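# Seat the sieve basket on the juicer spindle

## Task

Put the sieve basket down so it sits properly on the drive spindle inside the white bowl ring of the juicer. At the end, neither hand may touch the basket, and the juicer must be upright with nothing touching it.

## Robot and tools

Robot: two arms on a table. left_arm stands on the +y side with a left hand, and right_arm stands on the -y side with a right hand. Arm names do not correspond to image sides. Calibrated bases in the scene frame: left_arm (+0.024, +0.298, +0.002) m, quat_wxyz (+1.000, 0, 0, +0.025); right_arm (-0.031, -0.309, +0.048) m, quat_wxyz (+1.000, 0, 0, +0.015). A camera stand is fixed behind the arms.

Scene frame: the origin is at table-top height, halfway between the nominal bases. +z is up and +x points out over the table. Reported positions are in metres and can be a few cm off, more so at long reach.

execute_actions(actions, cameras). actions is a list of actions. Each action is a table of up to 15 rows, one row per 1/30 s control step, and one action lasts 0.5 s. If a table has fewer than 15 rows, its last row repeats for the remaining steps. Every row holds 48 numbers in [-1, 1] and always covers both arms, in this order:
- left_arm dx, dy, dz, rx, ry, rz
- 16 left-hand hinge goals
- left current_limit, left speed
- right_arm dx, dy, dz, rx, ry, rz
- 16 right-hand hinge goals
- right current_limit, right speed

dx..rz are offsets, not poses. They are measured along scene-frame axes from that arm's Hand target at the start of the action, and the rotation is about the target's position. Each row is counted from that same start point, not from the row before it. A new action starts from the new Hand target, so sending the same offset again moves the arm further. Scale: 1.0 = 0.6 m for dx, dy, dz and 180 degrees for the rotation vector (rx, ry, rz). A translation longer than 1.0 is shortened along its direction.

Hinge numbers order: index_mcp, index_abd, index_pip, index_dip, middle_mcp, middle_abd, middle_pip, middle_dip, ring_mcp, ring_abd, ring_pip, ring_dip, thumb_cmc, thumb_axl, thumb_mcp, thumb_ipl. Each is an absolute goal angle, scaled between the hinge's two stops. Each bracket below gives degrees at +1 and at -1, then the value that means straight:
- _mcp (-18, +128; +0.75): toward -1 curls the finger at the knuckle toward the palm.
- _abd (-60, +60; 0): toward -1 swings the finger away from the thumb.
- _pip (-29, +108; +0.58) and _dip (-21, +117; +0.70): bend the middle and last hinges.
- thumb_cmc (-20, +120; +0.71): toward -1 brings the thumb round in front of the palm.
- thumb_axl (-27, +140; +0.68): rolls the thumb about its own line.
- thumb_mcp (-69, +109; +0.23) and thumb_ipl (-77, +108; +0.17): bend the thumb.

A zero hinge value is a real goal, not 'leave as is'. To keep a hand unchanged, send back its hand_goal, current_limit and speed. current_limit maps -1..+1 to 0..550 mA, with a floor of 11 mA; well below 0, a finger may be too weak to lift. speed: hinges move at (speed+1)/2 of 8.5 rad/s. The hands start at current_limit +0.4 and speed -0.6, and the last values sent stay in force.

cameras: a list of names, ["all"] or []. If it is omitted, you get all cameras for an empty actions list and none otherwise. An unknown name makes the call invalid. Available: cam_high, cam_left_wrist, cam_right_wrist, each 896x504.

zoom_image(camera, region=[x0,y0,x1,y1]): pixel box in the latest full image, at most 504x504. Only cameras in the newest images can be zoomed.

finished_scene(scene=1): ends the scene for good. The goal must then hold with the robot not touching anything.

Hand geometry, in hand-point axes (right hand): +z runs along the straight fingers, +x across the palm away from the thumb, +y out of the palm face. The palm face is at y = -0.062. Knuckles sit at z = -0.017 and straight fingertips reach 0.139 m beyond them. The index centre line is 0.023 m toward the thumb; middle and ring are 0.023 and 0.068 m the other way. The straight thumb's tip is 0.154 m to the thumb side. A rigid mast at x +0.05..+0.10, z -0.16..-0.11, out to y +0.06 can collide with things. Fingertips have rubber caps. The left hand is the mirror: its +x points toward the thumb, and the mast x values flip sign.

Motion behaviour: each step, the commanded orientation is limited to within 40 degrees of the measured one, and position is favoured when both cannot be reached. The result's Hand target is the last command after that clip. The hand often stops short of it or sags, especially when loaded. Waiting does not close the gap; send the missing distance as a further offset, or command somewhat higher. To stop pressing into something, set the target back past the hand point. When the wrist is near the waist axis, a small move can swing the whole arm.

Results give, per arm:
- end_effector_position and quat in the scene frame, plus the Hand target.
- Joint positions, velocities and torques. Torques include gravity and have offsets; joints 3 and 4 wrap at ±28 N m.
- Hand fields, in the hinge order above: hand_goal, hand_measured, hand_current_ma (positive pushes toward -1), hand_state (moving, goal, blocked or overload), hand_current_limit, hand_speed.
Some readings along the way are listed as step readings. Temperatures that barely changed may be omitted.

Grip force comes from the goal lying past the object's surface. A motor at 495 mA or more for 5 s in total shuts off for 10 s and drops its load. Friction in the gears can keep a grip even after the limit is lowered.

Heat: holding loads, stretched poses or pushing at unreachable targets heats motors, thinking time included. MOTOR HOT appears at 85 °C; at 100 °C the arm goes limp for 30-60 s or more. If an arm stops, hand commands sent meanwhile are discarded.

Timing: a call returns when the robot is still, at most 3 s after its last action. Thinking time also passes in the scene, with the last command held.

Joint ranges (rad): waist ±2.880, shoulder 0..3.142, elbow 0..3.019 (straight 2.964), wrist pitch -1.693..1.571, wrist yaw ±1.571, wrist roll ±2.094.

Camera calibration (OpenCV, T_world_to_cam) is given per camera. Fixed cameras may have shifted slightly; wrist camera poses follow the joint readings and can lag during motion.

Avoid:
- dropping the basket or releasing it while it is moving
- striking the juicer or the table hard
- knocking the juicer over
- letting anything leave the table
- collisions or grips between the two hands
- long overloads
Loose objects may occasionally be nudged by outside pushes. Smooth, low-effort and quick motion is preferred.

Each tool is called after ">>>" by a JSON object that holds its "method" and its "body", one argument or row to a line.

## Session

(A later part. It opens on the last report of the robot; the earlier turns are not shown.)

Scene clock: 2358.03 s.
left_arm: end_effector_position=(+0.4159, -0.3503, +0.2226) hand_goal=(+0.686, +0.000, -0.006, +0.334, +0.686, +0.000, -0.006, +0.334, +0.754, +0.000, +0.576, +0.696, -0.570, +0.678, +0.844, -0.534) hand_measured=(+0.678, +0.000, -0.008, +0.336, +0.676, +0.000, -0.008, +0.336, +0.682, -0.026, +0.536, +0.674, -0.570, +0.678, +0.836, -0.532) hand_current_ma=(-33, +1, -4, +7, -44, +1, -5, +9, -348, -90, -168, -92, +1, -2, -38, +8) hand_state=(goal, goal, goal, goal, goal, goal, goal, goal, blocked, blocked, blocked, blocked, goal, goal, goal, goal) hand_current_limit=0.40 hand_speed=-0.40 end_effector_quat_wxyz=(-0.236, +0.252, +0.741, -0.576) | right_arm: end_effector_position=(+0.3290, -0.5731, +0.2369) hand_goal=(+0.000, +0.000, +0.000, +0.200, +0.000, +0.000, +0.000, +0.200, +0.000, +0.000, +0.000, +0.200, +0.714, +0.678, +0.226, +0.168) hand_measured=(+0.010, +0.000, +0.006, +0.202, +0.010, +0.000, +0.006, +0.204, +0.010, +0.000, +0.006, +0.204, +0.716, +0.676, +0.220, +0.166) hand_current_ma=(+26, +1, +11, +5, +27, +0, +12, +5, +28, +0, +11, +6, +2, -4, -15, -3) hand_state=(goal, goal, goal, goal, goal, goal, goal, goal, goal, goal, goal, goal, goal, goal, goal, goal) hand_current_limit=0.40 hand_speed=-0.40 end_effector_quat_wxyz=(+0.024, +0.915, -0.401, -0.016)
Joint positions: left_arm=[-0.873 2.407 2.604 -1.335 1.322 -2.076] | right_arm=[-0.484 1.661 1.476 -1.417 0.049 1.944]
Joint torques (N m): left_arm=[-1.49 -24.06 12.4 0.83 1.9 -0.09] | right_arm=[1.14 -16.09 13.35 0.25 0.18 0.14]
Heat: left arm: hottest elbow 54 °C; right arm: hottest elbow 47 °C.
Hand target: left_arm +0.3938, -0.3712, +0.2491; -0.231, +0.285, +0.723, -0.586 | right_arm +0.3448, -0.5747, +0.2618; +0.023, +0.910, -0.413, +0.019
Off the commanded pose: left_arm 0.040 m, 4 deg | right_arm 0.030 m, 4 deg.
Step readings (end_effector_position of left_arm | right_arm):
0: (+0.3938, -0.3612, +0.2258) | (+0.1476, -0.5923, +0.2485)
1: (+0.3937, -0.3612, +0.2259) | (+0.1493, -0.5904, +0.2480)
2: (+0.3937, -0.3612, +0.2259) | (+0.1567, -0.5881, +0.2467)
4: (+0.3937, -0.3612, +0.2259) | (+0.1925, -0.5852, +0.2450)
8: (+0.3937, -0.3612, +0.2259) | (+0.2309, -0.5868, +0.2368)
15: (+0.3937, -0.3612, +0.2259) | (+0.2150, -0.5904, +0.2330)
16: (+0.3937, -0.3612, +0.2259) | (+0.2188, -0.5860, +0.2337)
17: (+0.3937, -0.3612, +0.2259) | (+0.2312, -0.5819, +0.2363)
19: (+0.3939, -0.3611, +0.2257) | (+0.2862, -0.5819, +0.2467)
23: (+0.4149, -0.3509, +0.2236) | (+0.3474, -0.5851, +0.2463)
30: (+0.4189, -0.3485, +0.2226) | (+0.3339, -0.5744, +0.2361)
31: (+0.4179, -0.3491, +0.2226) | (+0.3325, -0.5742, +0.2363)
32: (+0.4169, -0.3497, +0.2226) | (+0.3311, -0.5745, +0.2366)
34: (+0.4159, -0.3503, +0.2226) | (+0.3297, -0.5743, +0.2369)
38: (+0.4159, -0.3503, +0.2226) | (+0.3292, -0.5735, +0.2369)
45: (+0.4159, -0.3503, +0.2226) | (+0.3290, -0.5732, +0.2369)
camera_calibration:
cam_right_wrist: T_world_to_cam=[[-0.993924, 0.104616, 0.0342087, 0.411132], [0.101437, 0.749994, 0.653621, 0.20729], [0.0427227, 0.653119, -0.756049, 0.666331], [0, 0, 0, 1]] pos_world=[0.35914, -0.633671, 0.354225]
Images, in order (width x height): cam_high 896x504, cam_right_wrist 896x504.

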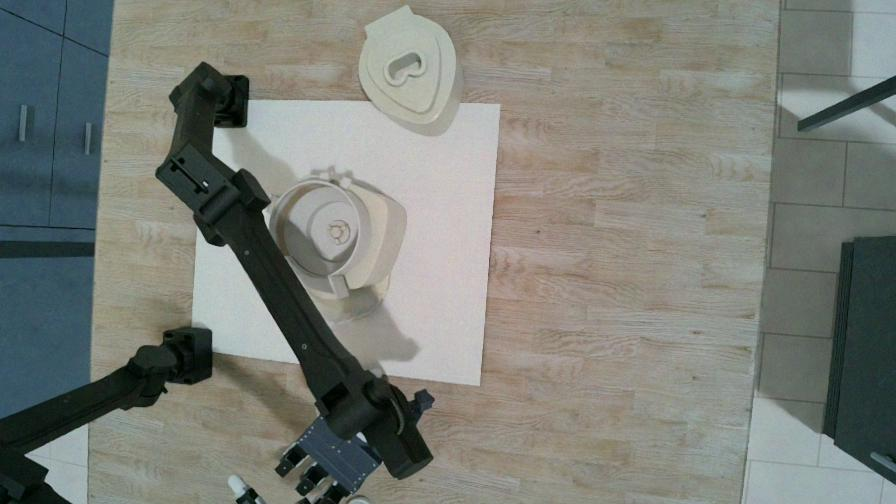

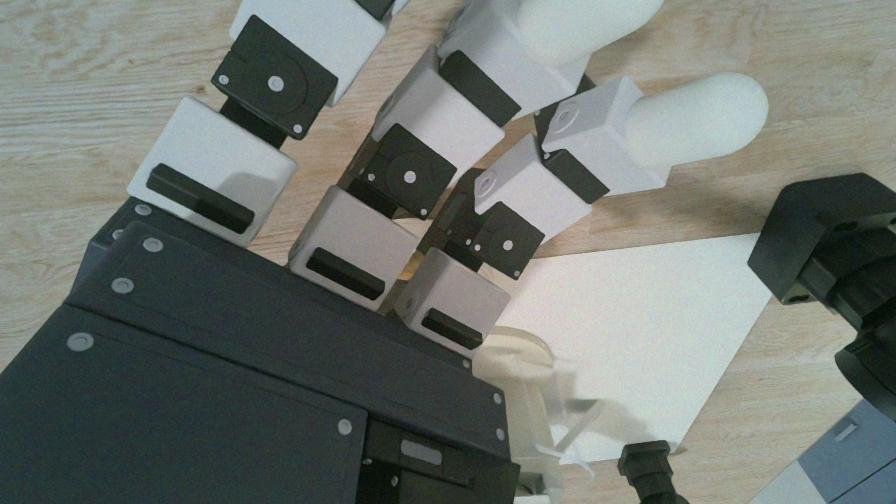

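>>> {"method": "execute_actions", "body": {
  "actions": [
    [[0,0,0,0,0,0,0.685,0,-0.007,0.333,0.685,0,-0.007,0.333,0.754,0,0.576,0.696,-0.571,0.678,0.843,-0.535,0.4,-0.4,-0.03,-0.08,0.0,0,0,0,0,0,0,0.2,0,0,0,0.2,0,0,0,0.2,0.714,0.678,0.226,0.168,0.4,-0.4]],
    [[0,0,0,0,0,0,0.685,0,-0.007,0.333,0.685,0,-0.007,0.333,0.95,0,0.576,0.696,-0.571,0.678,0.843,-0.535,0.4,-0.4,-0.03,-0.1,0.0,0,0,0,0,0,0,0.2,0,0,0,0.2,0,0,0,0.2,0.714,0.678,0.226,0.168,0.4,-0.4]]
  ],
  "cameras": ["all"]
}}

Scene clock: 2395.47 s.
left_arm: end_effector_position=(+0.3931, -0.3633, +0.2234) hand_goal=(+0.686, +0.000, -0.006, +0.334, +0.686, +0.000, -0.006, +0.334, +0.950, +0.000, +0.576, +0.696, -0.570, +0.678, +0.844, -0.534) hand_measured=(+0.678, +0.000, -0.008, +0.336, +0.676, +0.000, -0.008, +0.336, +0.928, -0.004, +0.570, +0.692, -0.570, +0.678, +0.836, -0.532) hand_current_ma=(-33, +1, -4, +7, -44, +1, -5, +9, -100, -12, -25, -14, +0, -2, -38, +8) hand_state=(goal, goal, goal, goal, goal, goal, goal, goal, blocked, goal, goal, goal, goal, goal, goal, goal) hand_current_limit=0.40 hand_speed=-0.40 end_effector_quat_wxyz=(-0.248, +0.265, +0.734, -0.574) | right_arm: end_effector_position=(+0.2924, -0.6757, +0.2409) hand_goal=(+0.000, +0.000, +0.000, +0.200, +0.000, +0.000, +0.000, +0.200, +0.000, +0.000, +0.000, +0.200, +0.714, +0.678, +0.226, +0.168) hand_measured=(+0.012, +0.000, +0.006, +0.202, +0.012, +0.000, +0.006, +0.202, +0.012, +0.000, +0.006, +0.204, +0.716, +0.676, +0.220, +0.166) hand_current_ma=(+28, +1, +11, +5, +29, +1, +12, +5, +32, +0, +10, +6, +2, -4, -15, -3) hand_state=(goal, goal, goal, goal, goal, goal, goal, goal, goal, goal, goal, goal, goal, goal, goal, goal) hand_current_limit=0.40 hand_speed=-0.40 end_effector_quat_wxyz=(+0.019, +0.906, -0.423, -0.004)
Joint positions: left_arm=[-0.907 2.407 2.604 -1.335 1.328 -2.076] | right_arm=[-0.702 1.714 1.562 -1.418 0.039 1.774]
Joint torques (N m): left_arm=[0.91 -23.82 12.75 0.88 1.57 -0.12] | right_arm=[1.96 -16.26 13.61 -0.13 0.22 -0.25]
Motor temperatures (°C): left_arm=[33 47 57 30 34 32] | right_arm=[32 35 50 29 32 32]
Heat: left arm: hottest elbow 57 °C; right arm: hottest elbow 50 °C.
Hand target: left_arm +0.3938, -0.3712, +0.2491; -0.231, +0.285, +0.723, -0.586 | right_arm +0.3088, -0.6827, +0.2618; +0.023, +0.910, -0.413, +0.019
Off the commanded pose: left_arm 0.027 m, 4 deg | right_arm 0.027 m, 3 deg.
Step readings (end_effector_position of left_arm | right_arm):
0: (+0.4159, -0.3503, +0.2226) | (+0.3290, -0.5731, +0.2369)
1: (+0.4159, -0.3503, +0.2226) | (+0.3292, -0.5738, +0.2370)
2: (+0.4159, -0.3503, +0.2226) | (+0.3280, -0.5773, +0.2370)
4: (+0.4134, -0.3516, +0.2232) | (+0.3227, -0.5880, +0.2384)
8: (+0.4032, -0.3576, +0.2234) | (+0.3101, -0.6109, +0.2424)
15: (+0.3880, -0.3661, +0.2234) | (+0.3083, -0.6161, +0.2440)
16: (+0.3870, -0.3667, +0.2234) | (+0.3092, -0.6181, +0.2437)
17: (+0.3859, -0.3672, +0.2234) | (+0.3103, -0.6223, +0.2440)
19: (+0.3859, -0.3672, +0.2234) | (+0.3097, -0.6395, +0.2452)
23: (+0.3870, -0.3667, +0.2234) | (+0.2963, -0.6692, +0.2437)
30: (+0.3890, -0.3656, +0.2234) | (+0.2911, -0.6764, +0.2409)
camera_calibration:
cam_left_wrist: T_world_to_cam=[[0.550828, -0.626449, 0.551498, -0.608184], [0.149094, 0.724006, 0.673489, 0.000143686], [-0.821194, -0.288751, 0.492202, 0.22847], [0, 0, 0, 1]] pos_world=[0.522601, -0.315129, 0.222862]
cam_right_wrist: T_world_to_cam=[[-0.988363, 0.151887, 0.00831124, 0.422031], [0.120166, 0.746107, 0.654893, 0.276906], [0.0932689, 0.64827, -0.755676, 0.719731], [0, 0, 0, 1]] pos_world=[0.316717, -0.737283, 0.359033]

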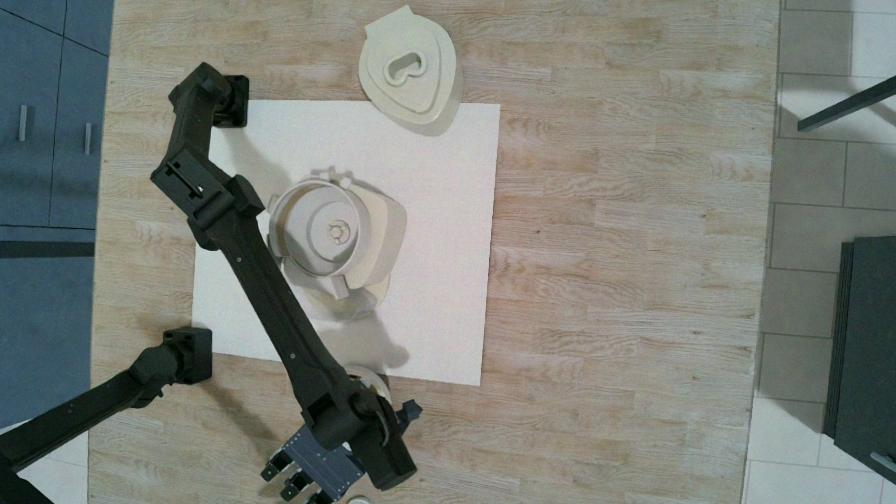

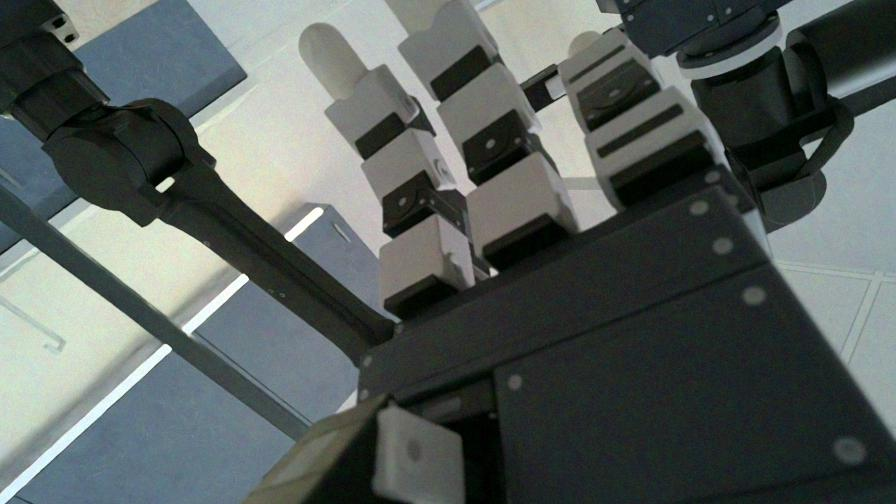

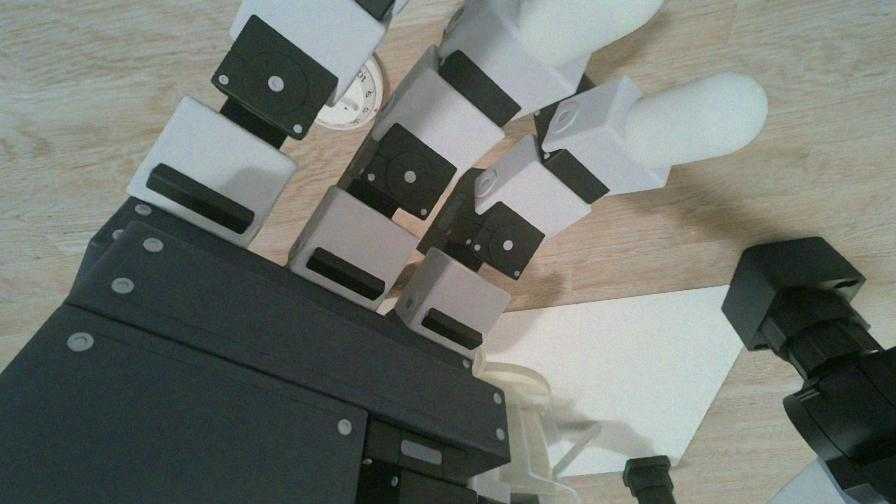

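>>> {"method": "execute_actions", "body": {
  "actions": [
    [[0,0,0,0,0,0,0.685,0,-0.007,0.333,0.685,0,-0.007,0.333,0.95,0,0.576,0.696,-0.571,0.678,0.843,-0.535,0.4,-0.4,0.08,-0.04,0.01,0,0,0,0,0,0,0.2,0,0,0,0.2,0,0,0,0.2,0.714,0.678,0.226,0.168,0.4,-0.4]],
    [[0,0,0,0,0,0,0.685,0,-0.007,0.333,0.685,0,-0.007,0.333,0.95,0,0.576,0.696,-0.571,0.678,0.843,-0.535,0.4,-0.4,0.1,-0.02,0.0,0,0,0,0,0,0,0.2,0,0,0,0.2,0,0,0,0.2,0.714,0.678,0.226,0.168,0.4,-0.4]],
    [[0,0,0,0,0,0,0.685,0,-0.007,0.333,0.685,0,-0.007,0.333,0.95,0,0.576,0.696,-0.571,0.678,0.843,-0.535,0.4,-0.4,0.1,0.0,0.0,0,0,0,0,0,0,0.2,0,0,0,0.2,0,0,0,0.2,0.714,0.678,0.226,0.168,0.4,-0.4]]
  ],
  "cameras": ["cam_right_wrist"]
}}

Scene clock: 2444.27 s.
left_arm: end_effector_position=(+0.3931, -0.3633, +0.2234) hand_goal=(+0.686, +0.000, -0.006, +0.334, +0.686, +0.000, -0.006, +0.334, +0.950, +0.000, +0.576, +0.696, -0.570, +0.678, +0.844, -0.534) hand_measured=(+0.678, +0.000, -0.008, +0.336, +0.676, +0.000, -0.008, +0.336, +0.928, -0.004, +0.570, +0.692, -0.570, +0.678, +0.836, -0.532) hand_current_ma=(-33, +1, -4, +7, -44, +1, -5, +9, -100, -12, -25, -14, +0, -2, -38, +8) hand_state=(goal, goal, goal, goal, goal, goal, goal, goal, blocked, goal, goal, goal, goal, goal, goal, goal) hand_current_limit=0.40 hand_speed=-0.40 end_effector_quat_wxyz=(-0.248, +0.265, +0.734, -0.574) | right_arm: end_effector_position=(+0.4713, -0.7146, +0.2425) hand_goal=(+0.000, +0.000, +0.000, +0.200, +0.000, +0.000, +0.000, +0.200, +0.000, +0.000, +0.000, +0.200, +0.714, +0.678, +0.226, +0.168) hand_measured=(+0.012, +0.002, +0.006, +0.202, +0.012, +0.000, +0.006, +0.202, +0.012, +0.000, +0.006, +0.204, +0.714, +0.676, +0.220, +0.166) hand_current_ma=(+31, +1, +11, +5, +30, +1, +12, +5, +32, +1, +10, +6, -1, -4, -19, -3) hand_state=(goal, goal, goal, goal, goal, goal, goal, goal, goal, goal, goal, goal, goal, goal, goal, goal) hand_current_limit=0.40 hand_speed=-0.40 end_effector_quat_wxyz=(+0.021, +0.915, -0.404, +0.000)
Joint positions: left_arm=[-0.907 2.407 2.604 -1.335 1.328 -2.076] | right_arm=[-0.581 2.222 2.351 -1.693 0.042 1.852]
Joint torques (N m): left_arm=[0.91 -23.77 12.78 0.88 1.57 -0.13] | right_arm=[0.97 -24.23 13.61 -0.02 0.32 -0.01]
Motor temperatures (°C): left_arm=[33 48 59 30 34 32] | right_arm=[32 35 50 29 32 32]
Heat: left arm: hottest elbow 59 °C; right arm: hottest elbow 50 °C.
Hand target: left_arm +0.3938, -0.3712, +0.2491; -0.231, +0.285, +0.723, -0.586 | right_arm +0.4769, -0.7187, +0.2678; +0.023, +0.910, -0.413, +0.019
Off the commanded pose: left_arm 0.027 m, 4 deg | right_arm 0.026 m, 2 deg.
joint sent to its limit (right arm) — joint 4 (wrist pitch), lower limit. The joint targets are off in position, not in orientation.
Step readings (end_effector_position of left_arm | right_arm):
0: (+0.3931, -0.3633, +0.2234) | (+0.2924, -0.6757, +0.2409)
1: (+0.3931, -0.3633, +0.2234) | (+0.2940, -0.6768, +0.2432)
2: (+0.3931, -0.3633, +0.2234) | (+0.3014, -0.6818, +0.2477)
4: (+0.3931, -0.3633, +0.2234) | (+0.3234, -0.6972, +0.2539)
8: (+0.3931, -0.3633, +0.2234) | (+0.3456, -0.7095, +0.2503)
15: (+0.3931, -0.3633, +0.2234) | (+0.3452, -0.7038, +0.2462)
16: (+0.3931, -0.3633, +0.2234) | (+0.3467, -0.7048, +0.2471)
17: (+0.3931, -0.3633, +0.2234) | (+0.3552, -0.7088, +0.2509)
19: (+0.3931, -0.3633, +0.2234) | (+0.3784, -0.7206, +0.2562)
23: (+0.3931, -0.3633, +0.2234) | (+0.4070, -0.7235, +0.2510)
30: (+0.3931, -0.3633, +0.2234) | (+0.4093, -0.7135, +0.2420)
31: (+0.3931, -0.3633, +0.2234) | (+0.4108, -0.7142, +0.2449)
32: (+0.3931, -0.3633, +0.2234) | (+0.4191, -0.7184, +0.2500)
34: (+0.3931, -0.3633, +0.2234) | (+0.4412, -0.7275, +0.2555)
38: (+0.3931, -0.3633, +0.2234) | (+0.4664, -0.7273, +0.2536)
45: (+0.3931, -0.3633, +0.2234) | (+0.4714, -0.7148, +0.2425)
camera_calibration:
cam_right_wrist: T_world_to_cam=[[-0.994049, 0.108926, 0.0015285, 0.578275], [0.0837478, 0.755149, 0.650182, 0.308227], [0.0696677, 0.64644, -0.759777, 0.740252], [0, 0, 0, 1]] pos_world=[0.497449, -0.774275, 0.361139]
Images, in order (width x height): cam_right_wrist 896x504.

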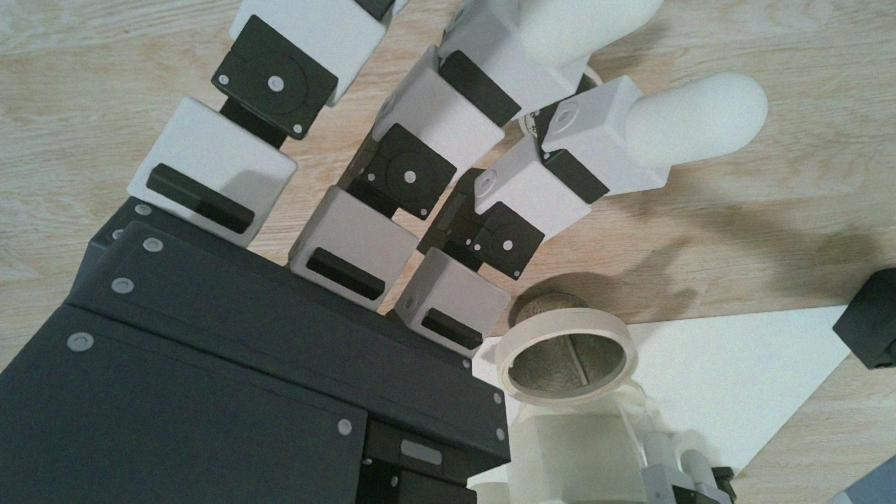

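>>> {"method": "zoom_image", "body": {
  "camera": "cam_right_wrist",
  "region": [480, 270, 820, 504]
}}

Scaled by 1.482 from the camera's 896x504 image, which has a finer 1280x720 frame.

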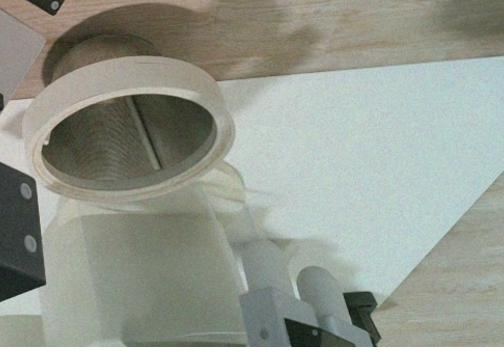

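>>> {"method": "execute_actions", "body": {
  "actions": [
    [[0,0,-0.06,0,0,0,0.685,0,-0.007,0.333,0.685,0,-0.007,0.333,0.95,0,0.576,0.696,-0.571,0.678,0.843,-0.535,0.4,-0.4,0,0,0,0,0,0,0,0,0,0.2,0,0,0,0.2,0,0,0,0.2,0.714,0.678,0.226,0.168,0.4,-0.4]],
    [[0,0,-0.056,0,0,0,0.685,0,-0.007,0.333,0.685,0,-0.007,0.333,0.95,0,0.576,0.696,-0.571,0.678,0.843,-0.535,0.4,-0.4,0,0,0,0,0,0,0,0,0,0.2,0,0,0,0.2,0,0,0,0.2,0.714,0.678,0.226,0.168,0.4,-0.4]]
  ],
  "cameras": ["cam_right_wrist"]
}}

>>> {"method": "zoom_image", "body": {
  "camera": "cam_right_wrist",
  "region": [480, 270, 820, 504]
}}

Scene clock: 2476.90 s.
left_arm: end_effector_position=(+0.3972, -0.3683, +0.1710) hand_goal=(+0.686, +0.000, -0.006, +0.334, +0.686, +0.000, -0.006, +0.334, +0.950, +0.000, +0.576, +0.696, -0.570, +0.678, +0.844, -0.534) hand_measured=(+0.678, +0.000, -0.008, +0.336, +0.676, +0.000, -0.008, +0.336, +0.930, -0.004, +0.570, +0.692, -0.570, +0.678, +0.836, -0.532) hand_current_ma=(-33, +1, -4, +7, -44, +1, -5, +9, -86, -10, -25, -14, +0, -2, -37, +8) hand_state=(goal, goal, goal, goal, goal, goal, goal, goal, goal, goal, goal, goal, goal, goal, goal, goal) hand_current_limit=0.40 hand_speed=-0.40 end_effector_quat_wxyz=(-0.234, +0.280, +0.727, -0.582) | right_arm: end_effector_position=(+0.4712, -0.7145, +0.2425) hand_goal=(+0.000, +0.000, +0.000, +0.200, +0.000, +0.000, +0.000, +0.200, +0.000, +0.000, +0.000, +0.200, +0.714, +0.678, +0.226, +0.168) hand_measured=(+0.012, +0.002, +0.006, +0.202, +0.012, +0.000, +0.006, +0.202, +0.012, +0.000, +0.006, +0.204, +0.714, +0.676, +0.220, +0.166) hand_current_ma=(+31, +1, +11, +5, +30, +1, +12, +5, +32, +1, +10, +6, -1, -4, -19, -3) hand_state=(goal, goal, goal, goal, goal, goal, goal, goal, goal, goal, goal, goal, goal, goal, goal, goal) hand_current_limit=0.40 hand_speed=-0.40 end_effector_quat_wxyz=(+0.021, +0.915, -0.404, +0.000)
Joint positions: left_arm=[-0.907 2.373 2.401 -1.14 1.332 -2.056] | right_arm=[-0.581 2.222 2.351 -1.693 0.042 1.852]
Joint torques (N m): left_arm=[0.91 -24.47 8.61 1.18 1.38 -0.17] | right_arm=[0.79 -24.23 13.52 -0.05 0.33 -0.03]
Motor temperatures (°C): left_arm=[33 48 59 30 34 32] | right_arm=[32 37 51 29 32 32]
Heat: left arm: hottest elbow 59 °C; right arm: hottest elbow 51 °C.
Hand target: left_arm +0.3938, -0.3712, +0.1795; -0.231, +0.285, +0.723, -0.586 | right_arm +0.4769, -0.7187, +0.2678; +0.023, +0.910, -0.413, +0.019
Off the commanded pose: left_arm 0.010 m, 1 deg | right_arm 0.026 m, 2 deg.
joint sent to its limit (right arm) — joint 4 (wrist pitch), lower limit. The joint targets are off in position, not in orientation.
Step readings (end_effector_position of left_arm | right_arm):
0: (+0.3931, -0.3633, +0.2234) | (+0.4712, -0.7145, +0.2425)
1: (+0.3935, -0.3640, +0.2223) | (+0.4712, -0.7145, +0.2425)
2: (+0.3942, -0.3647, +0.2205) | (+0.4712, -0.7145, +0.2425)
4: (+0.3953, -0.3659, +0.2162) | (+0.4712, -0.7145, +0.2425)
8: (+0.3965, -0.3673, +0.2063) | (+0.4712, -0.7145, +0.2425)
15: (+0.3976, -0.3686, +0.2006) | (+0.4712, -0.7145, +0.2425)
16: (+0.3976, -0.3686, +0.1982) | (+0.4712, -0.7145, +0.2425)
17: (+0.3970, -0.3680, +0.1977) | (+0.4712, -0.7145, +0.2425)
19: (+0.3958, -0.3666, +0.1900) | (+0.4712, -0.7145, +0.2425)
23: (+0.3961, -0.3669, +0.1752) | (+0.4712, -0.7145, +0.2425)
30: (+0.3971, -0.3682, +0.1709) | (+0.4712, -0.7145, +0.2425)
camera_calibration:
cam_right_wrist: T_world_to_cam=[[-0.99401, 0.109279, 0.00157798, 0.5785], [0.0840466, 0.755105, 0.650194, 0.307965], [0.069861, 0.646432, -0.759767, 0.740081], [0, 0, 0, 1]] pos_world=[0.497448, -0.774176, 0.361139]
Images, in order (width x height): cam_right_wrist 896x504.

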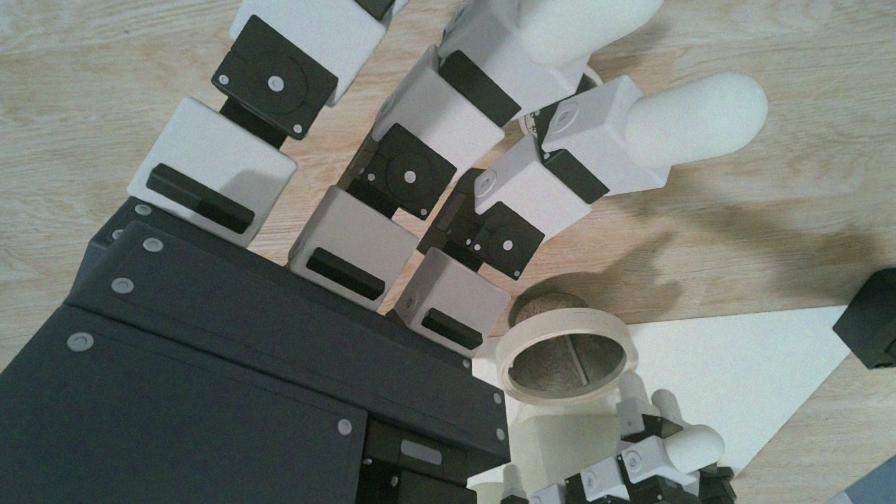

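Scaled by 1.482 from the camera's 896x504 image, which has a finer 1280x720 frame.

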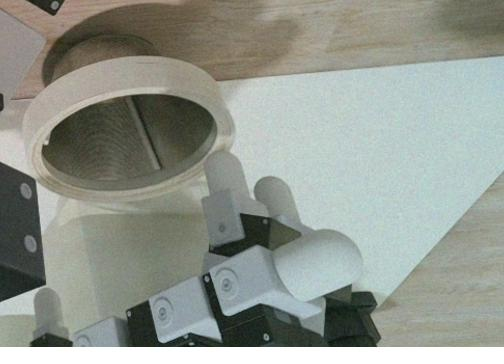

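>>> {"method": "execute_actions", "body": {
  "actions": [
    [[-0.02,-0.008,-0.045,0,0,0,0.685,0,-0.007,0.333,0.685,0,-0.007,0.333,0.95,0,0.576,0.696,-0.571,0.678,0.843,-0.535,0.4,-0.4,0,0,0,0,0,0,0,0,0,0.2,0,0,0,0.2,0,0,0,0.2,0.714,0.678,0.226,0.168,0.4,-0.4]],
    [[0,0,-0.045,0,0,0,0.685,0,-0.007,0.333,0.685,0,-0.007,0.333,0.95,0,0.576,0.696,-0.571,0.678,0.843,-0.535,0.4,-0.4,0,0,0,0,0,0,0,0,0,0.2,0,0,0,0.2,0,0,0,0.2,0.714,0.678,0.226,0.168,0.4,-0.4]]
  ],
  "cameras": ["cam_right_wrist"]
}}

>>> {"method": "zoom_image", "body": {
  "camera": "cam_right_wrist",
  "region": [480, 270, 760, 504]
}}

Scene clock: 2505.97 s.
left_arm: end_effector_position=(+0.3863, -0.3702, +0.1324) hand_goal=(+0.686, +0.000, -0.006, +0.334, +0.686, +0.000, -0.006, +0.334, +0.950, +0.000, +0.576, +0.696, -0.570, +0.678, +0.844, -0.534) hand_measured=(+0.678, +0.000, -0.008, +0.336, +0.676, +0.000, -0.008, +0.336, +0.932, -0.002, +0.570, +0.692, -0.570, +0.678, +0.836, -0.532) hand_current_ma=(-33, +1, -4, +7, -43, +1, -5, +9, -79, -9, -24, -14, -2, -2, -35, +8) hand_state=(goal, goal, goal, goal, goal, goal, goal, goal, goal, goal, goal, goal, goal, goal, goal, goal) hand_current_limit=0.40 hand_speed=-0.40 end_effector_quat_wxyz=(-0.231, +0.287, +0.722, -0.585) | right_arm: end_effector_position=(+0.4712, -0.7145, +0.2425) hand_goal=(+0.000, +0.000, +0.000, +0.200, +0.000, +0.000, +0.000, +0.200, +0.000, +0.000, +0.000, +0.200, +0.714, +0.678, +0.226, +0.168) hand_measured=(+0.012, +0.002, +0.006, +0.202, +0.012, +0.000, +0.006, +0.202, +0.012, +0.000, +0.006, +0.204, +0.714, +0.676, +0.220, +0.166) hand_current_ma=(+31, +1, +11, +5, +30, +1, +12, +5, +32, +1, +10, +6, -1, -4, -19, -3) hand_state=(goal, goal, goal, goal, goal, goal, goal, goal, goal, goal, goal, goal, goal, goal, goal, goal) hand_current_limit=0.40 hand_speed=-0.40 end_effector_quat_wxyz=(+0.021, +0.915, -0.404, +0.000)
Joint positions: left_arm=[-0.919 2.341 2.237 -0.97 1.332 -2.077] | right_arm=[-0.581 2.222 2.351 -1.693 0.042 1.852]
Joint torques (N m): left_arm=[0.26 -22.3 8.88 1.24 1.05 -0.16] | right_arm=[1.2 -24 13.63 -0.03 0.35 -0.04]
Motor temperatures (°C): left_arm=[33 49 56 30 34 32] | right_arm=[32 38 52 29 32 32]
Heat: left arm: hottest elbow 56 °C; right arm: hottest elbow 52 °C.
Hand target: left_arm +0.3817, -0.3760, +0.1256; -0.231, +0.285, +0.723, -0.586 | right_arm +0.4769, -0.7187, +0.2678; +0.023, +0.910, -0.413, +0.019
Off the commanded pose: left_arm 0.010 m, 0 deg | right_arm 0.026 m, 2 deg.
joint sent to its limit (left arm) — joint 6 (wrist roll), lower limit. The joint targets are off in position, not in orientation.
joint sent to its limit (right arm) — joint 4 (wrist pitch), lower limit. The joint targets are off in position, not in orientation.
Step readings (end_effector_position of left_arm | right_arm):
0: (+0.3972, -0.3683, +0.1710) | (+0.4712, -0.7145, +0.2425)
1: (+0.3975, -0.3687, +0.1687) | (+0.4712, -0.7145, +0.2425)
2: (+0.3972, -0.3684, +0.1665) | (+0.4712, -0.7145, +0.2425)
4: (+0.3949, -0.3676, +0.1602) | (+0.4712, -0.7145, +0.2425)
8: (+0.3905, -0.3679, +0.1497) | (+0.4712, -0.7145, +0.2425)
15: (+0.3877, -0.3700, +0.1494) | (+0.4712, -0.7145, +0.2425)
16: (+0.3882, -0.3707, +0.1477) | (+0.4712, -0.7145, +0.2425)
17: (+0.3876, -0.3717, +0.1454) | (+0.4712, -0.7145, +0.2425)
19: (+0.3875, -0.3716, +0.1402) | (+0.4712, -0.7145, +0.2425)
23: (+0.3859, -0.3697, +0.1323) | (+0.4712, -0.7145, +0.2425)
30: (+0.3863, -0.3702, +0.1324) | (+0.4712, -0.7145, +0.2425)
camera_calibration:
cam_right_wrist: T_world_to_cam=[[-0.99401, 0.109279, 0.00157798, 0.5785], [0.0840466, 0.755105, 0.650194, 0.307965], [0.069861, 0.646432, -0.759767, 0.740081], [0, 0, 0, 1]] pos_world=[0.497448, -0.774176, 0.361139]
Images, in order (width x height): cam_right_wrist 896x504.

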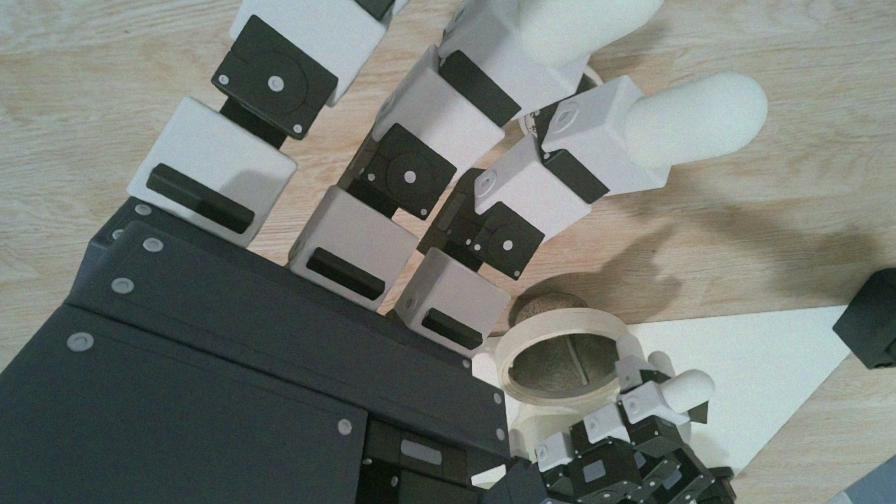

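Scaled by 1.800 from the camera's 896x504 image, which has a finer 1280x720 frame.

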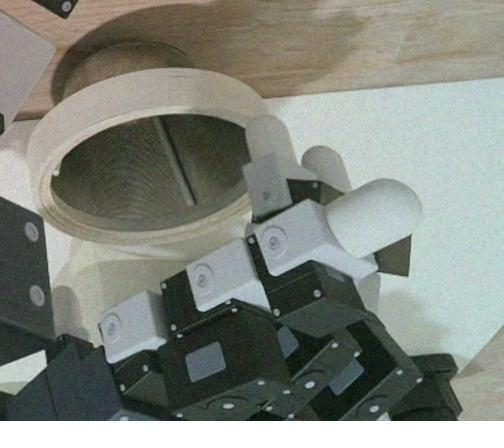

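>>> {"method": "execute_actions", "body": {
  "actions": [
    [[-0.01,-0.009,-0.045,0,0,0.0167,0.685,0,-0.007,0.333,0.685,0,-0.007,0.333,0.95,0,0.576,0.696,-0.571,0.678,0.843,-0.535,0.4,-0.4,0,0,0,0,0,0,0,0,0,0.2,0,0,0,0.2,0,0,0,0.2,0.714,0.678,0.226,0.168,0.4,-0.4]]
  ],
  "cameras": ["cam_right_wrist"]
}}

>>> {"method": "zoom_image", "body": {
  "camera": "cam_right_wrist",
  "region": [480, 270, 760, 504]
}}

Scene clock: 2521.93 s.
left_arm: end_effector_position=(+0.3785, -0.3771, +0.1108) hand_goal=(+0.686, +0.000, -0.006, +0.334, +0.686, +0.000, -0.006, +0.334, +0.950, +0.000, +0.576, +0.696, -0.570, +0.678, +0.844, -0.534) hand_measured=(+0.678, +0.000, -0.008, +0.336, +0.676, +0.000, -0.008, +0.336, +0.932, -0.002, +0.570, +0.692, -0.570, +0.678, +0.836, -0.532) hand_current_ma=(-33, +1, -4, +7, -43, +1, -5, +9, -76, -8, -23, -14, -2, -2, -35, +8) hand_state=(goal, goal, goal, goal, goal, goal, goal, goal, goal, goal, goal, goal, goal, goal, goal, goal) hand_current_limit=0.40 hand_speed=-0.40 end_effector_quat_wxyz=(-0.227, +0.294, +0.725, -0.580) | right_arm: end_effector_position=(+0.4712, -0.7145, +0.2425) hand_goal=(+0.000, +0.000, +0.000, +0.200, +0.000, +0.000, +0.000, +0.200, +0.000, +0.000, +0.000, +0.200, +0.714, +0.678, +0.226, +0.168) hand_measured=(+0.012, +0.002, +0.006, +0.202, +0.012, +0.000, +0.006, +0.202, +0.012, +0.000, +0.006, +0.204, +0.714, +0.676, +0.220, +0.166) hand_current_ma=(+31, +1, +11, +5, +30, +1, +12, +5, +32, +1, +10, +6, -1, -4, -19, -3) hand_state=(goal, goal, goal, goal, goal, goal, goal, goal, goal, goal, goal, goal, goal, goal, goal, goal) hand_current_limit=0.40 hand_speed=-0.40 end_effector_quat_wxyz=(+0.021, +0.915, -0.404, +0.000)
Joint positions: left_arm=[-0.936 2.35 2.203 -0.92 1.312 -2.078] | right_arm=[-0.581 2.222 2.351 -1.693 0.042 1.852]
Joint torques (N m): left_arm=[0.32 -21.89 8.75 1.26 0.86 -0.16] | right_arm=[1.03 -24.35 13.45 0.09 0.33 -0.02]
Heat: left arm: hottest elbow 54 °C; right arm: hottest elbow 52 °C.
Hand target: left_arm +0.3757, -0.3814, +0.0986; -0.215, +0.265, +0.730, -0.592 | right_arm +0.4769, -0.7187, +0.2678; +0.023, +0.910, -0.413, +0.019
Off the commanded pose: left_arm 0.013 m, 4 deg | right_arm 0.026 m, 2 deg.
joint sent to its limit (left arm) — joint 6 (wrist roll), lower limit. The joint targets are off in position and orientation.
joint sent to its limit (right arm) — joint 4 (wrist pitch), lower limit. The joint targets are off in position, not in orientation.
Step readings (end_effector_position of left_arm | right_arm):
0: (+0.3863, -0.3702, +0.1324) | (+0.4712, -0.7145, +0.2425)
1: (+0.3876, -0.3708, +0.1301) | (+0.4712, -0.7145, +0.2425)
2: (+0.3894, -0.3717, +0.1276) | (+0.4712, -0.7145, +0.2425)
4: (+0.3892, -0.3723, +0.1211) | (+0.4712, -0.7145, +0.2425)
8: (+0.3844, -0.3736, +0.1129) | (+0.4712, -0.7145, +0.2425)
15: (+0.3805, -0.3760, +0.1108) | (+0.4712, -0.7145, +0.2425)
camera_calibration:
cam_right_wrist: T_world_to_cam=[[-0.99401, 0.109279, 0.00157798, 0.5785], [0.0840466, 0.755105, 0.650194, 0.307965], [0.069861, 0.646432, -0.759767, 0.740081], [0, 0, 0, 1]] pos_world=[0.497448, -0.774176, 0.361139]
Images, in order (width x height): cam_right_wrist 896x504.

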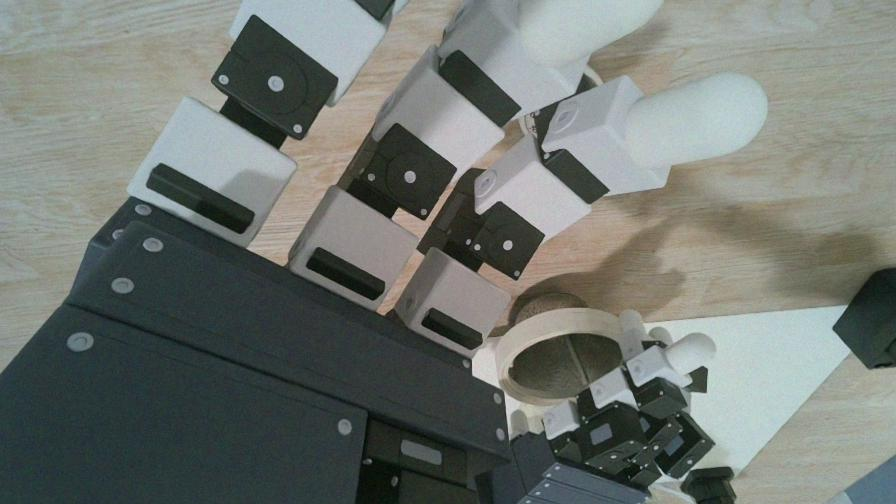

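Scaled by 1.800 from the camera's 896x504 image, which has a finer 1280x720 frame.

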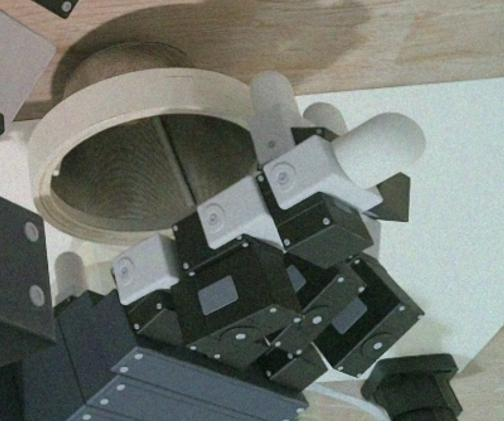

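>>> {"method": "execute_actions", "body": {
  "actions": [
    [[0,0,-0.04,0,0,0,0.685,0,-0.007,0.333,0.685,0,-0.007,0.333,0.95,0,0.576,0.696,-0.571,0.678,0.843,-0.535,0.4,-0.4,0,0,0,0,0,0,0,0,0,0.2,0,0,0,0.2,0,0,0,0.2,0.714,0.678,0.226,0.168,0.4,-0.4]]
  ],
  "cameras": ["cam_right_wrist"]
}}

>>> {"method": "zoom_image", "body": {
  "camera": "cam_right_wrist",
  "region": [480, 270, 760, 504]
}}

Scene clock: 2538.80 s.
left_arm: end_effector_position=(+0.3785, -0.3771, +0.0863) hand_goal=(+0.686, +0.000, -0.006, +0.334, +0.686, +0.000, -0.006, +0.334, +0.950, +0.000, +0.576, +0.696, -0.570, +0.678, +0.844, -0.534) hand_measured=(+0.678, +0.000, -0.008, +0.336, +0.676, +0.000, -0.008, +0.336, +0.932, -0.002, +0.570, +0.692, -0.570, +0.678, +0.836, -0.532) hand_current_ma=(-33, +1, -4, +7, -43, +1, -5, +9, -75, -8, -23, -14, -3, -2, -35, +8) hand_state=(goal, goal, goal, goal, goal, goal, goal, goal, goal, goal, goal, goal, goal, goal, goal, goal) hand_current_limit=0.40 hand_speed=-0.40 end_effector_quat_wxyz=(-0.228, +0.294, +0.725, -0.579) | right_arm: end_effector_position=(+0.4712, -0.7145, +0.2425) hand_goal=(+0.000, +0.000, +0.000, +0.200, +0.000, +0.000, +0.000, +0.200, +0.000, +0.000, +0.000, +0.200, +0.714, +0.678, +0.226, +0.168) hand_measured=(+0.012, +0.002, +0.006, +0.202, +0.012, +0.000, +0.006, +0.202, +0.012, +0.000, +0.006, +0.204, +0.714, +0.676, +0.220, +0.166) hand_current_ma=(+31, +1, +11, +5, +30, +1, +12, +5, +32, +1, +10, +6, -1, -4, -19, -3) hand_state=(goal, goal, goal, goal, goal, goal, goal, goal, goal, goal, goal, goal, goal, goal, goal, goal) hand_current_limit=0.40 hand_speed=-0.40 end_effector_quat_wxyz=(+0.021, +0.915, -0.404, +0.000)
Joint positions: left_arm=[-0.936 2.367 2.17 -0.871 1.311 -2.078] | right_arm=[-0.581 2.222 2.351 -1.693 0.042 1.852]
Joint torques (N m): left_arm=[0.32 -21.95 8.66 1.29 0.87 -0.15] | right_arm=[1.73 -24.12 13.61 -0.02 0.31 -0.04]
Heat: left arm: hottest elbow 53 °C; right arm: hottest elbow 52 °C.
Hand target: left_arm +0.3758, -0.3814, +0.0745; -0.215, +0.265, +0.730, -0.592 | right_arm +0.4769, -0.7187, +0.2678; +0.023, +0.910, -0.413, +0.019
Off the commanded pose: left_arm 0.013 m, 4 deg | right_arm 0.026 m, 2 deg.
joint sent to its limit (left arm) — joint 6 (wrist roll), lower limit. The joint targets are off in position and orientation.
joint sent to its limit (right arm) — joint 4 (wrist pitch), lower limit. The joint targets are off in position, not in orientation.
Step readings (end_effector_position of left_arm | right_arm):
0: (+0.3785, -0.3771, +0.1108) | (+0.4712, -0.7145, +0.2425)
1: (+0.3789, -0.3777, +0.1087) | (+0.4712, -0.7145, +0.2425)
2: (+0.3797, -0.3786, +0.1066) | (+0.4712, -0.7145, +0.2425)
4: (+0.3797, -0.3785, +0.1010) | (+0.4712, -0.7145, +0.2425)
8: (+0.3786, -0.3772, +0.0896) | (+0.4712, -0.7145, +0.2425)
15: (+0.3785, -0.3771, +0.0863) | (+0.4712, -0.7145, +0.2425)
camera_calibration:
cam_right_wrist: T_world_to_cam=[[-0.99401, 0.109279, 0.00157798, 0.5785], [0.0840466, 0.755105, 0.650194, 0.307965], [0.069861, 0.646432, -0.759767, 0.740081], [0, 0, 0, 1]] pos_world=[0.497448, -0.774176, 0.361139]
Images, in order (width x height): cam_right_wrist 896x504.

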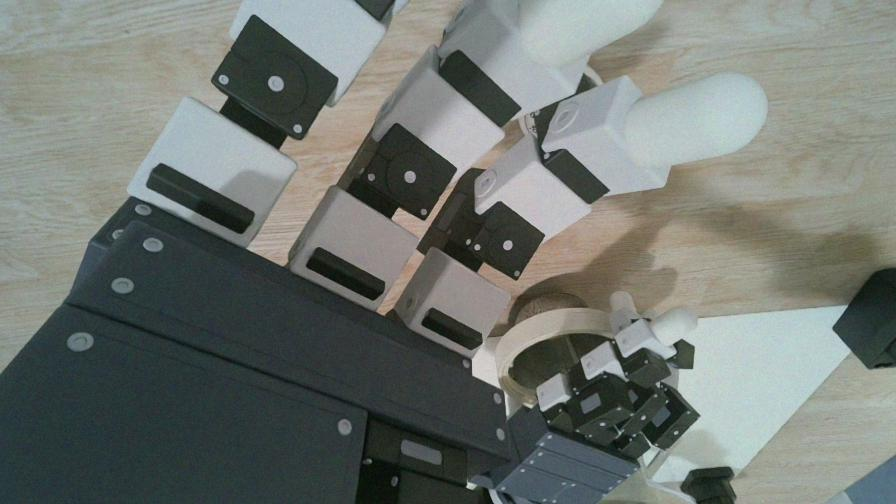

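Scaled by 1.800 from the camera's 896x504 image, which has a finer 1280x720 frame.

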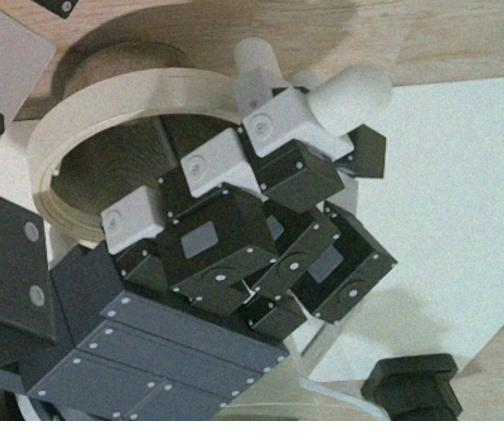

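>>> {"method": "execute_actions", "body": {
  "actions": [
    [[0,0,0,0,0,0,0.685,0,-0.007,0.15,0.685,0,-0.007,0.15,0.95,0,0.576,0.696,-0.571,0.678,0.843,-0.68,-0.2,-0.6,0,0,0,0,0,0,0,0,0,0.2,0,0,0,0.2,0,0,0,0.2,0.714,0.678,0.226,0.168,0.4,-0.4]],
    [[0,0,0,0,0,0,0.685,0,-0.007,0.03,0.685,0,-0.007,0.03,0.95,0,0.576,0.696,-0.571,0.678,0.843,-0.78,-0.2,-0.6,0,0,0,0,0,0,0,0,0,0.2,0,0,0,0.2,0,0,0,0.2,0.714,0.678,0.226,0.168,0.4,-0.4]]
  ],
  "cameras": ["cam_right_wrist"]
}}

>>> {"method": "zoom_image", "body": {
  "camera": "cam_right_wrist",
  "region": [480, 270, 760, 504]
}}

Scene clock: 2551.77 s.
left_arm: end_effector_position=(+0.3839, -0.3744, +0.0849) hand_goal=(+0.686, +0.000, -0.006, +0.030, +0.686, +0.000, -0.006, +0.030, +0.950, +0.000, +0.576, +0.696, -0.570, +0.678, +0.844, -0.780) hand_measured=(+0.690, +0.000, +0.008, +0.050, +0.686, +0.000, +0.002, +0.048, +0.932, -0.002, +0.570, +0.692, -0.570, +0.678, +0.860, -0.744) hand_current_ma=(+14, +1, +52, +82, +0, +0, +31, +73, -75, -8, -23, -14, -1, -2, +82, +210) hand_state=(goal, goal, goal, blocked, goal, goal, goal, goal, goal, goal, goal, goal, goal, goal, goal, blocked) hand_current_limit=-0.20 hand_speed=-0.60 end_effector_quat_wxyz=(-0.225, +0.290, +0.727, -0.580) | right_arm: end_effector_position=(+0.4712, -0.7145, +0.2425) hand_goal=(+0.000, +0.000, +0.000, +0.200, +0.000, +0.000, +0.000, +0.200, +0.000, +0.000, +0.000, +0.200, +0.714, +0.678, +0.226, +0.168) hand_measured=(+0.012, +0.002, +0.006, +0.202, +0.012, +0.000, +0.006, +0.202, +0.012, +0.000, +0.006, +0.204, +0.714, +0.676, +0.220, +0.166) hand_current_ma=(+31, +1, +11, +5, +30, +1, +12, +5, +32, +1, +10, +6, -1, -4, -19, -3) hand_state=(goal, goal, goal, goal, goal, goal, goal, goal, goal, goal, goal, goal, goal, goal, goal, goal) hand_current_limit=0.40 hand_speed=-0.40 end_effector_quat_wxyz=(+0.021, +0.915, -0.404, +0.000)
Joint positions: left_arm=[-0.928 2.369 2.17 -0.87 1.309 -2.078] | right_arm=[-0.581 2.222 2.351 -1.693 0.042 1.852]
Joint torques (N m): left_arm=[0.26 -22.07 8.7 1.28 0.96 -0.15] | right_arm=[1.26 -24.35 13.44 -0.05 0.35 0.01]
Heat: left arm: hottest elbow 53 °C; right arm: hottest elbow 52 °C.
Hand target: left_arm +0.3758, -0.3814, +0.0745; -0.215, +0.266, +0.730, -0.592 | right_arm +0.4769, -0.7187, +0.2678; +0.023, +0.910, -0.413, +0.019
Off the commanded pose: left_arm 0.015 m, 3 deg | right_arm 0.026 m, 2 deg.
joint sent to its limit (left arm) — joint 6 (wrist roll), lower limit. The joint targets are off in position and orientation.
joint sent to its limit (right arm) — joint 4 (wrist pitch), lower limit. The joint targets are off in position, not in orientation.
Step readings (end_effector_position of left_arm | right_arm):
0: (+0.3785, -0.3771, +0.0863) | (+0.4712, -0.7145, +0.2425)
1: (+0.3785, -0.3771, +0.0863) | (+0.4712, -0.7145, +0.2425)
2: (+0.3785, -0.3771, +0.0863) | (+0.4712, -0.7145, +0.2425)
4: (+0.3785, -0.3771, +0.0863) | (+0.4712, -0.7145, +0.2425)
8: (+0.3796, -0.3766, +0.0863) | (+0.4712, -0.7145, +0.2425)
15: (+0.3827, -0.3749, +0.0863) | (+0.4712, -0.7145, +0.2425)
16: (+0.3827, -0.3749, +0.0863) | (+0.4712, -0.7145, +0.2425)
17: (+0.3827, -0.3749, +0.0863) | (+0.4712, -0.7145, +0.2425)
19: (+0.3839, -0.3744, +0.0861) | (+0.4712, -0.7145, +0.2425)
23: (+0.3839, -0.3744, +0.0849) | (+0.4712, -0.7145, +0.2425)
30: (+0.3839, -0.3744, +0.0849) | (+0.4712, -0.7145, +0.2425)
camera_calibration:
cam_right_wrist: T_world_to_cam=[[-0.99401, 0.109279, 0.00157798, 0.5785], [0.0840466, 0.755105, 0.650194, 0.307965], [0.069861, 0.646432, -0.759767, 0.740081], [0, 0, 0, 1]] pos_world=[0.497448, -0.774176, 0.361139]
Images, in order (width x height): cam_right_wrist 896x504.

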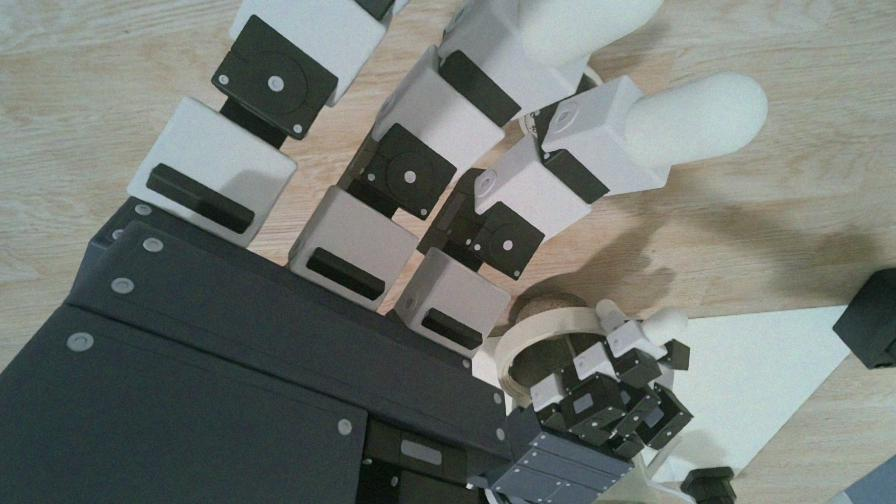

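Scaled by 1.800 from the camera's 896x504 image, which has a finer 1280x720 frame.

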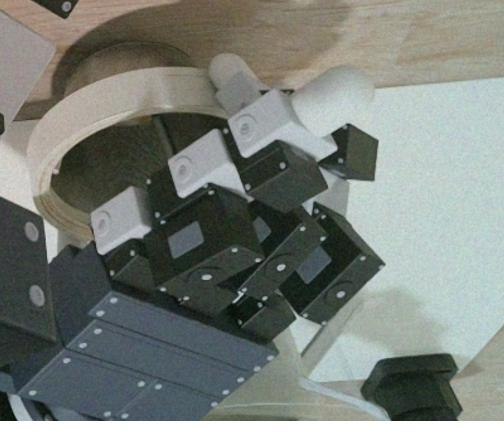

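>>> {"method": "execute_actions", "body": {
  "actions": [
    [[0,0,0,0,0,0,0.675,0,-0.03,-0.1,0.675,0,-0.03,-0.1,0.95,0,0.576,0.696,-0.571,0.678,0.82,-0.85,0.3,-0.6,0,0,0,0,0,0,0,0,0,0.2,0,0,0,0.2,0,0,0,0.2,0.714,0.678,0.226,0.168,0.4,-0.4]],
    [[0,0,0,0,0,0,0.665,0,-0.05,-0.25,0.665,0,-0.05,-0.25,0.95,0,0.576,0.696,-0.571,0.678,0.77,-0.95,0.7,-0.6,0,0,0,0,0,0,0,0,0,0.2,0,0,0,0.2,0,0,0,0.2,0.714,0.678,0.226,0.168,0.4,-0.4]]
  ],
  "cameras": ["cam_right_wrist"]
}}

>>> {"method": "zoom_image", "body": {
  "camera": "cam_right_wrist",
  "region": [480, 270, 760, 504]
}}

Scene clock: 2562.93 s.
left_arm: end_effector_position=(+0.3839, -0.3742, +0.0815) hand_goal=(+0.666, +0.000, -0.050, -0.250, +0.666, +0.000, -0.050, -0.250, +0.950, +0.000, +0.576, +0.696, -0.570, +0.678, +0.770, -0.950) hand_measured=(+0.716, +0.000, +0.016, -0.186, +0.712, -0.004, +0.002, -0.180, +0.932, -0.002, +0.570, +0.692, -0.562, +0.678, +0.912, -0.748) hand_current_ma=(+234, +1, +292, +290, +217, -11, +230, +317, -75, -8, -23, -14, +29, -2, +468, +467) hand_state=(blocked, goal, blocked, blocked, blocked, goal, blocked, blocked, goal, goal, goal, goal, goal, goal, blocked, blocked) hand_current_limit=0.70 hand_speed=-0.60 end_effector_quat_wxyz=(-0.227, +0.289, +0.728, -0.578) | right_arm: end_effector_position=(+0.4712, -0.7145, +0.2425) hand_goal=(+0.000, +0.000, +0.000, +0.200, +0.000, +0.000, +0.000, +0.200, +0.000, +0.000, +0.000, +0.200, +0.714, +0.678, +0.226, +0.168) hand_measured=(+0.012, +0.002, +0.006, +0.202, +0.012, +0.000, +0.006, +0.202, +0.012, +0.000, +0.006, +0.204, +0.714, +0.676, +0.220, +0.166) hand_current_ma=(+31, +1, +11, +5, +30, +1, +12, +5, +32, +1, +10, +6, -1, -4, -19, -3) hand_state=(goal, goal, goal, goal, goal, goal, goal, goal, goal, goal, goal, goal, goal, goal, goal, goal) hand_current_limit=0.40 hand_speed=-0.40 end_effector_quat_wxyz=(+0.021, +0.915, -0.404, +0.000)
Joint positions: left_arm=[-0.928 2.373 2.17 -0.87 1.308 -2.078] | right_arm=[-0.581 2.222 2.351 -1.693 0.042 1.852]
Joint torques (N m): left_arm=[0.26 -22.48 8.75 1.24 1.03 -0.15] | right_arm=[1.08 -24.23 13.63 -0.02 0.34 0]
Heat: left arm: hottest elbow 52 °C; right arm: hottest elbow 52 °C.
Hand target: left_arm +0.3758, -0.3814, +0.0745; -0.215, +0.265, +0.730, -0.591 | right_arm +0.4769, -0.7187, +0.2678; +0.023, +0.910, -0.413, +0.019
Off the commanded pose: left_arm 0.013 m, 3 deg | right_arm 0.026 m, 2 deg.
joint sent to its limit (left arm) — joint 6 (wrist roll), lower limit. The joint targets are off in position and orientation.
joint sent to its limit (right arm) — joint 4 (wrist pitch), lower limit. The joint targets are off in position, not in orientation.
Step readings (end_effector_position of left_arm | right_arm):
0: (+0.3839, -0.3744, +0.0849) | (+0.4712, -0.7145, +0.2425)
1: (+0.3839, -0.3744, +0.0849) | (+0.4712, -0.7145, +0.2425)
2: (+0.3840, -0.3744, +0.0849) | (+0.4712, -0.7145, +0.2425)
4: (+0.3840, -0.3743, +0.0837) | (+0.4712, -0.7145, +0.2425)
8: (+0.3839, -0.3742, +0.0826) | (+0.4712, -0.7145, +0.2425)
15: (+0.3839, -0.3742, +0.0826) | (+0.4712, -0.7145, +0.2425)
16: (+0.3839, -0.3742, +0.0826) | (+0.4712, -0.7145, +0.2425)
17: (+0.3839, -0.3742, +0.0826) | (+0.4712, -0.7145, +0.2425)
19: (+0.3840, -0.3742, +0.0826) | (+0.4712, -0.7145, +0.2425)
23: (+0.3839, -0.3742, +0.0815) | (+0.4712, -0.7145, +0.2425)
30: (+0.3839, -0.3742, +0.0815) | (+0.4712, -0.7145, +0.2425)
camera_calibration:
cam_right_wrist: T_world_to_cam=[[-0.99401, 0.109279, 0.00157798, 0.5785], [0.0840466, 0.755105, 0.650194, 0.307965], [0.069861, 0.646432, -0.759767, 0.740081], [0, 0, 0, 1]] pos_world=[0.497448, -0.774176, 0.361139]
Images, in order (width x height): cam_right_wrist 896x504.

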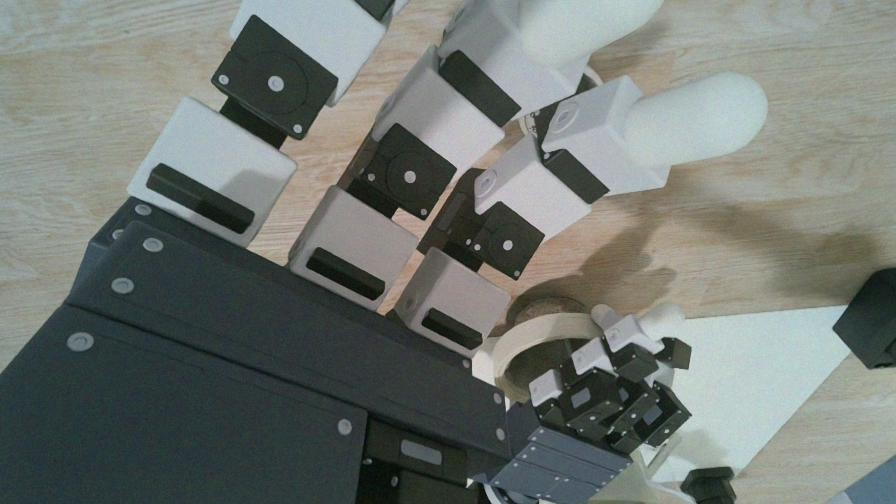

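Scaled by 1.800 from the camera's 896x504 image, which has a finer 1280x720 frame.

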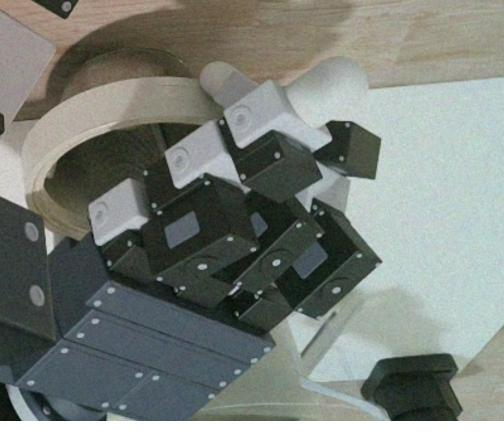

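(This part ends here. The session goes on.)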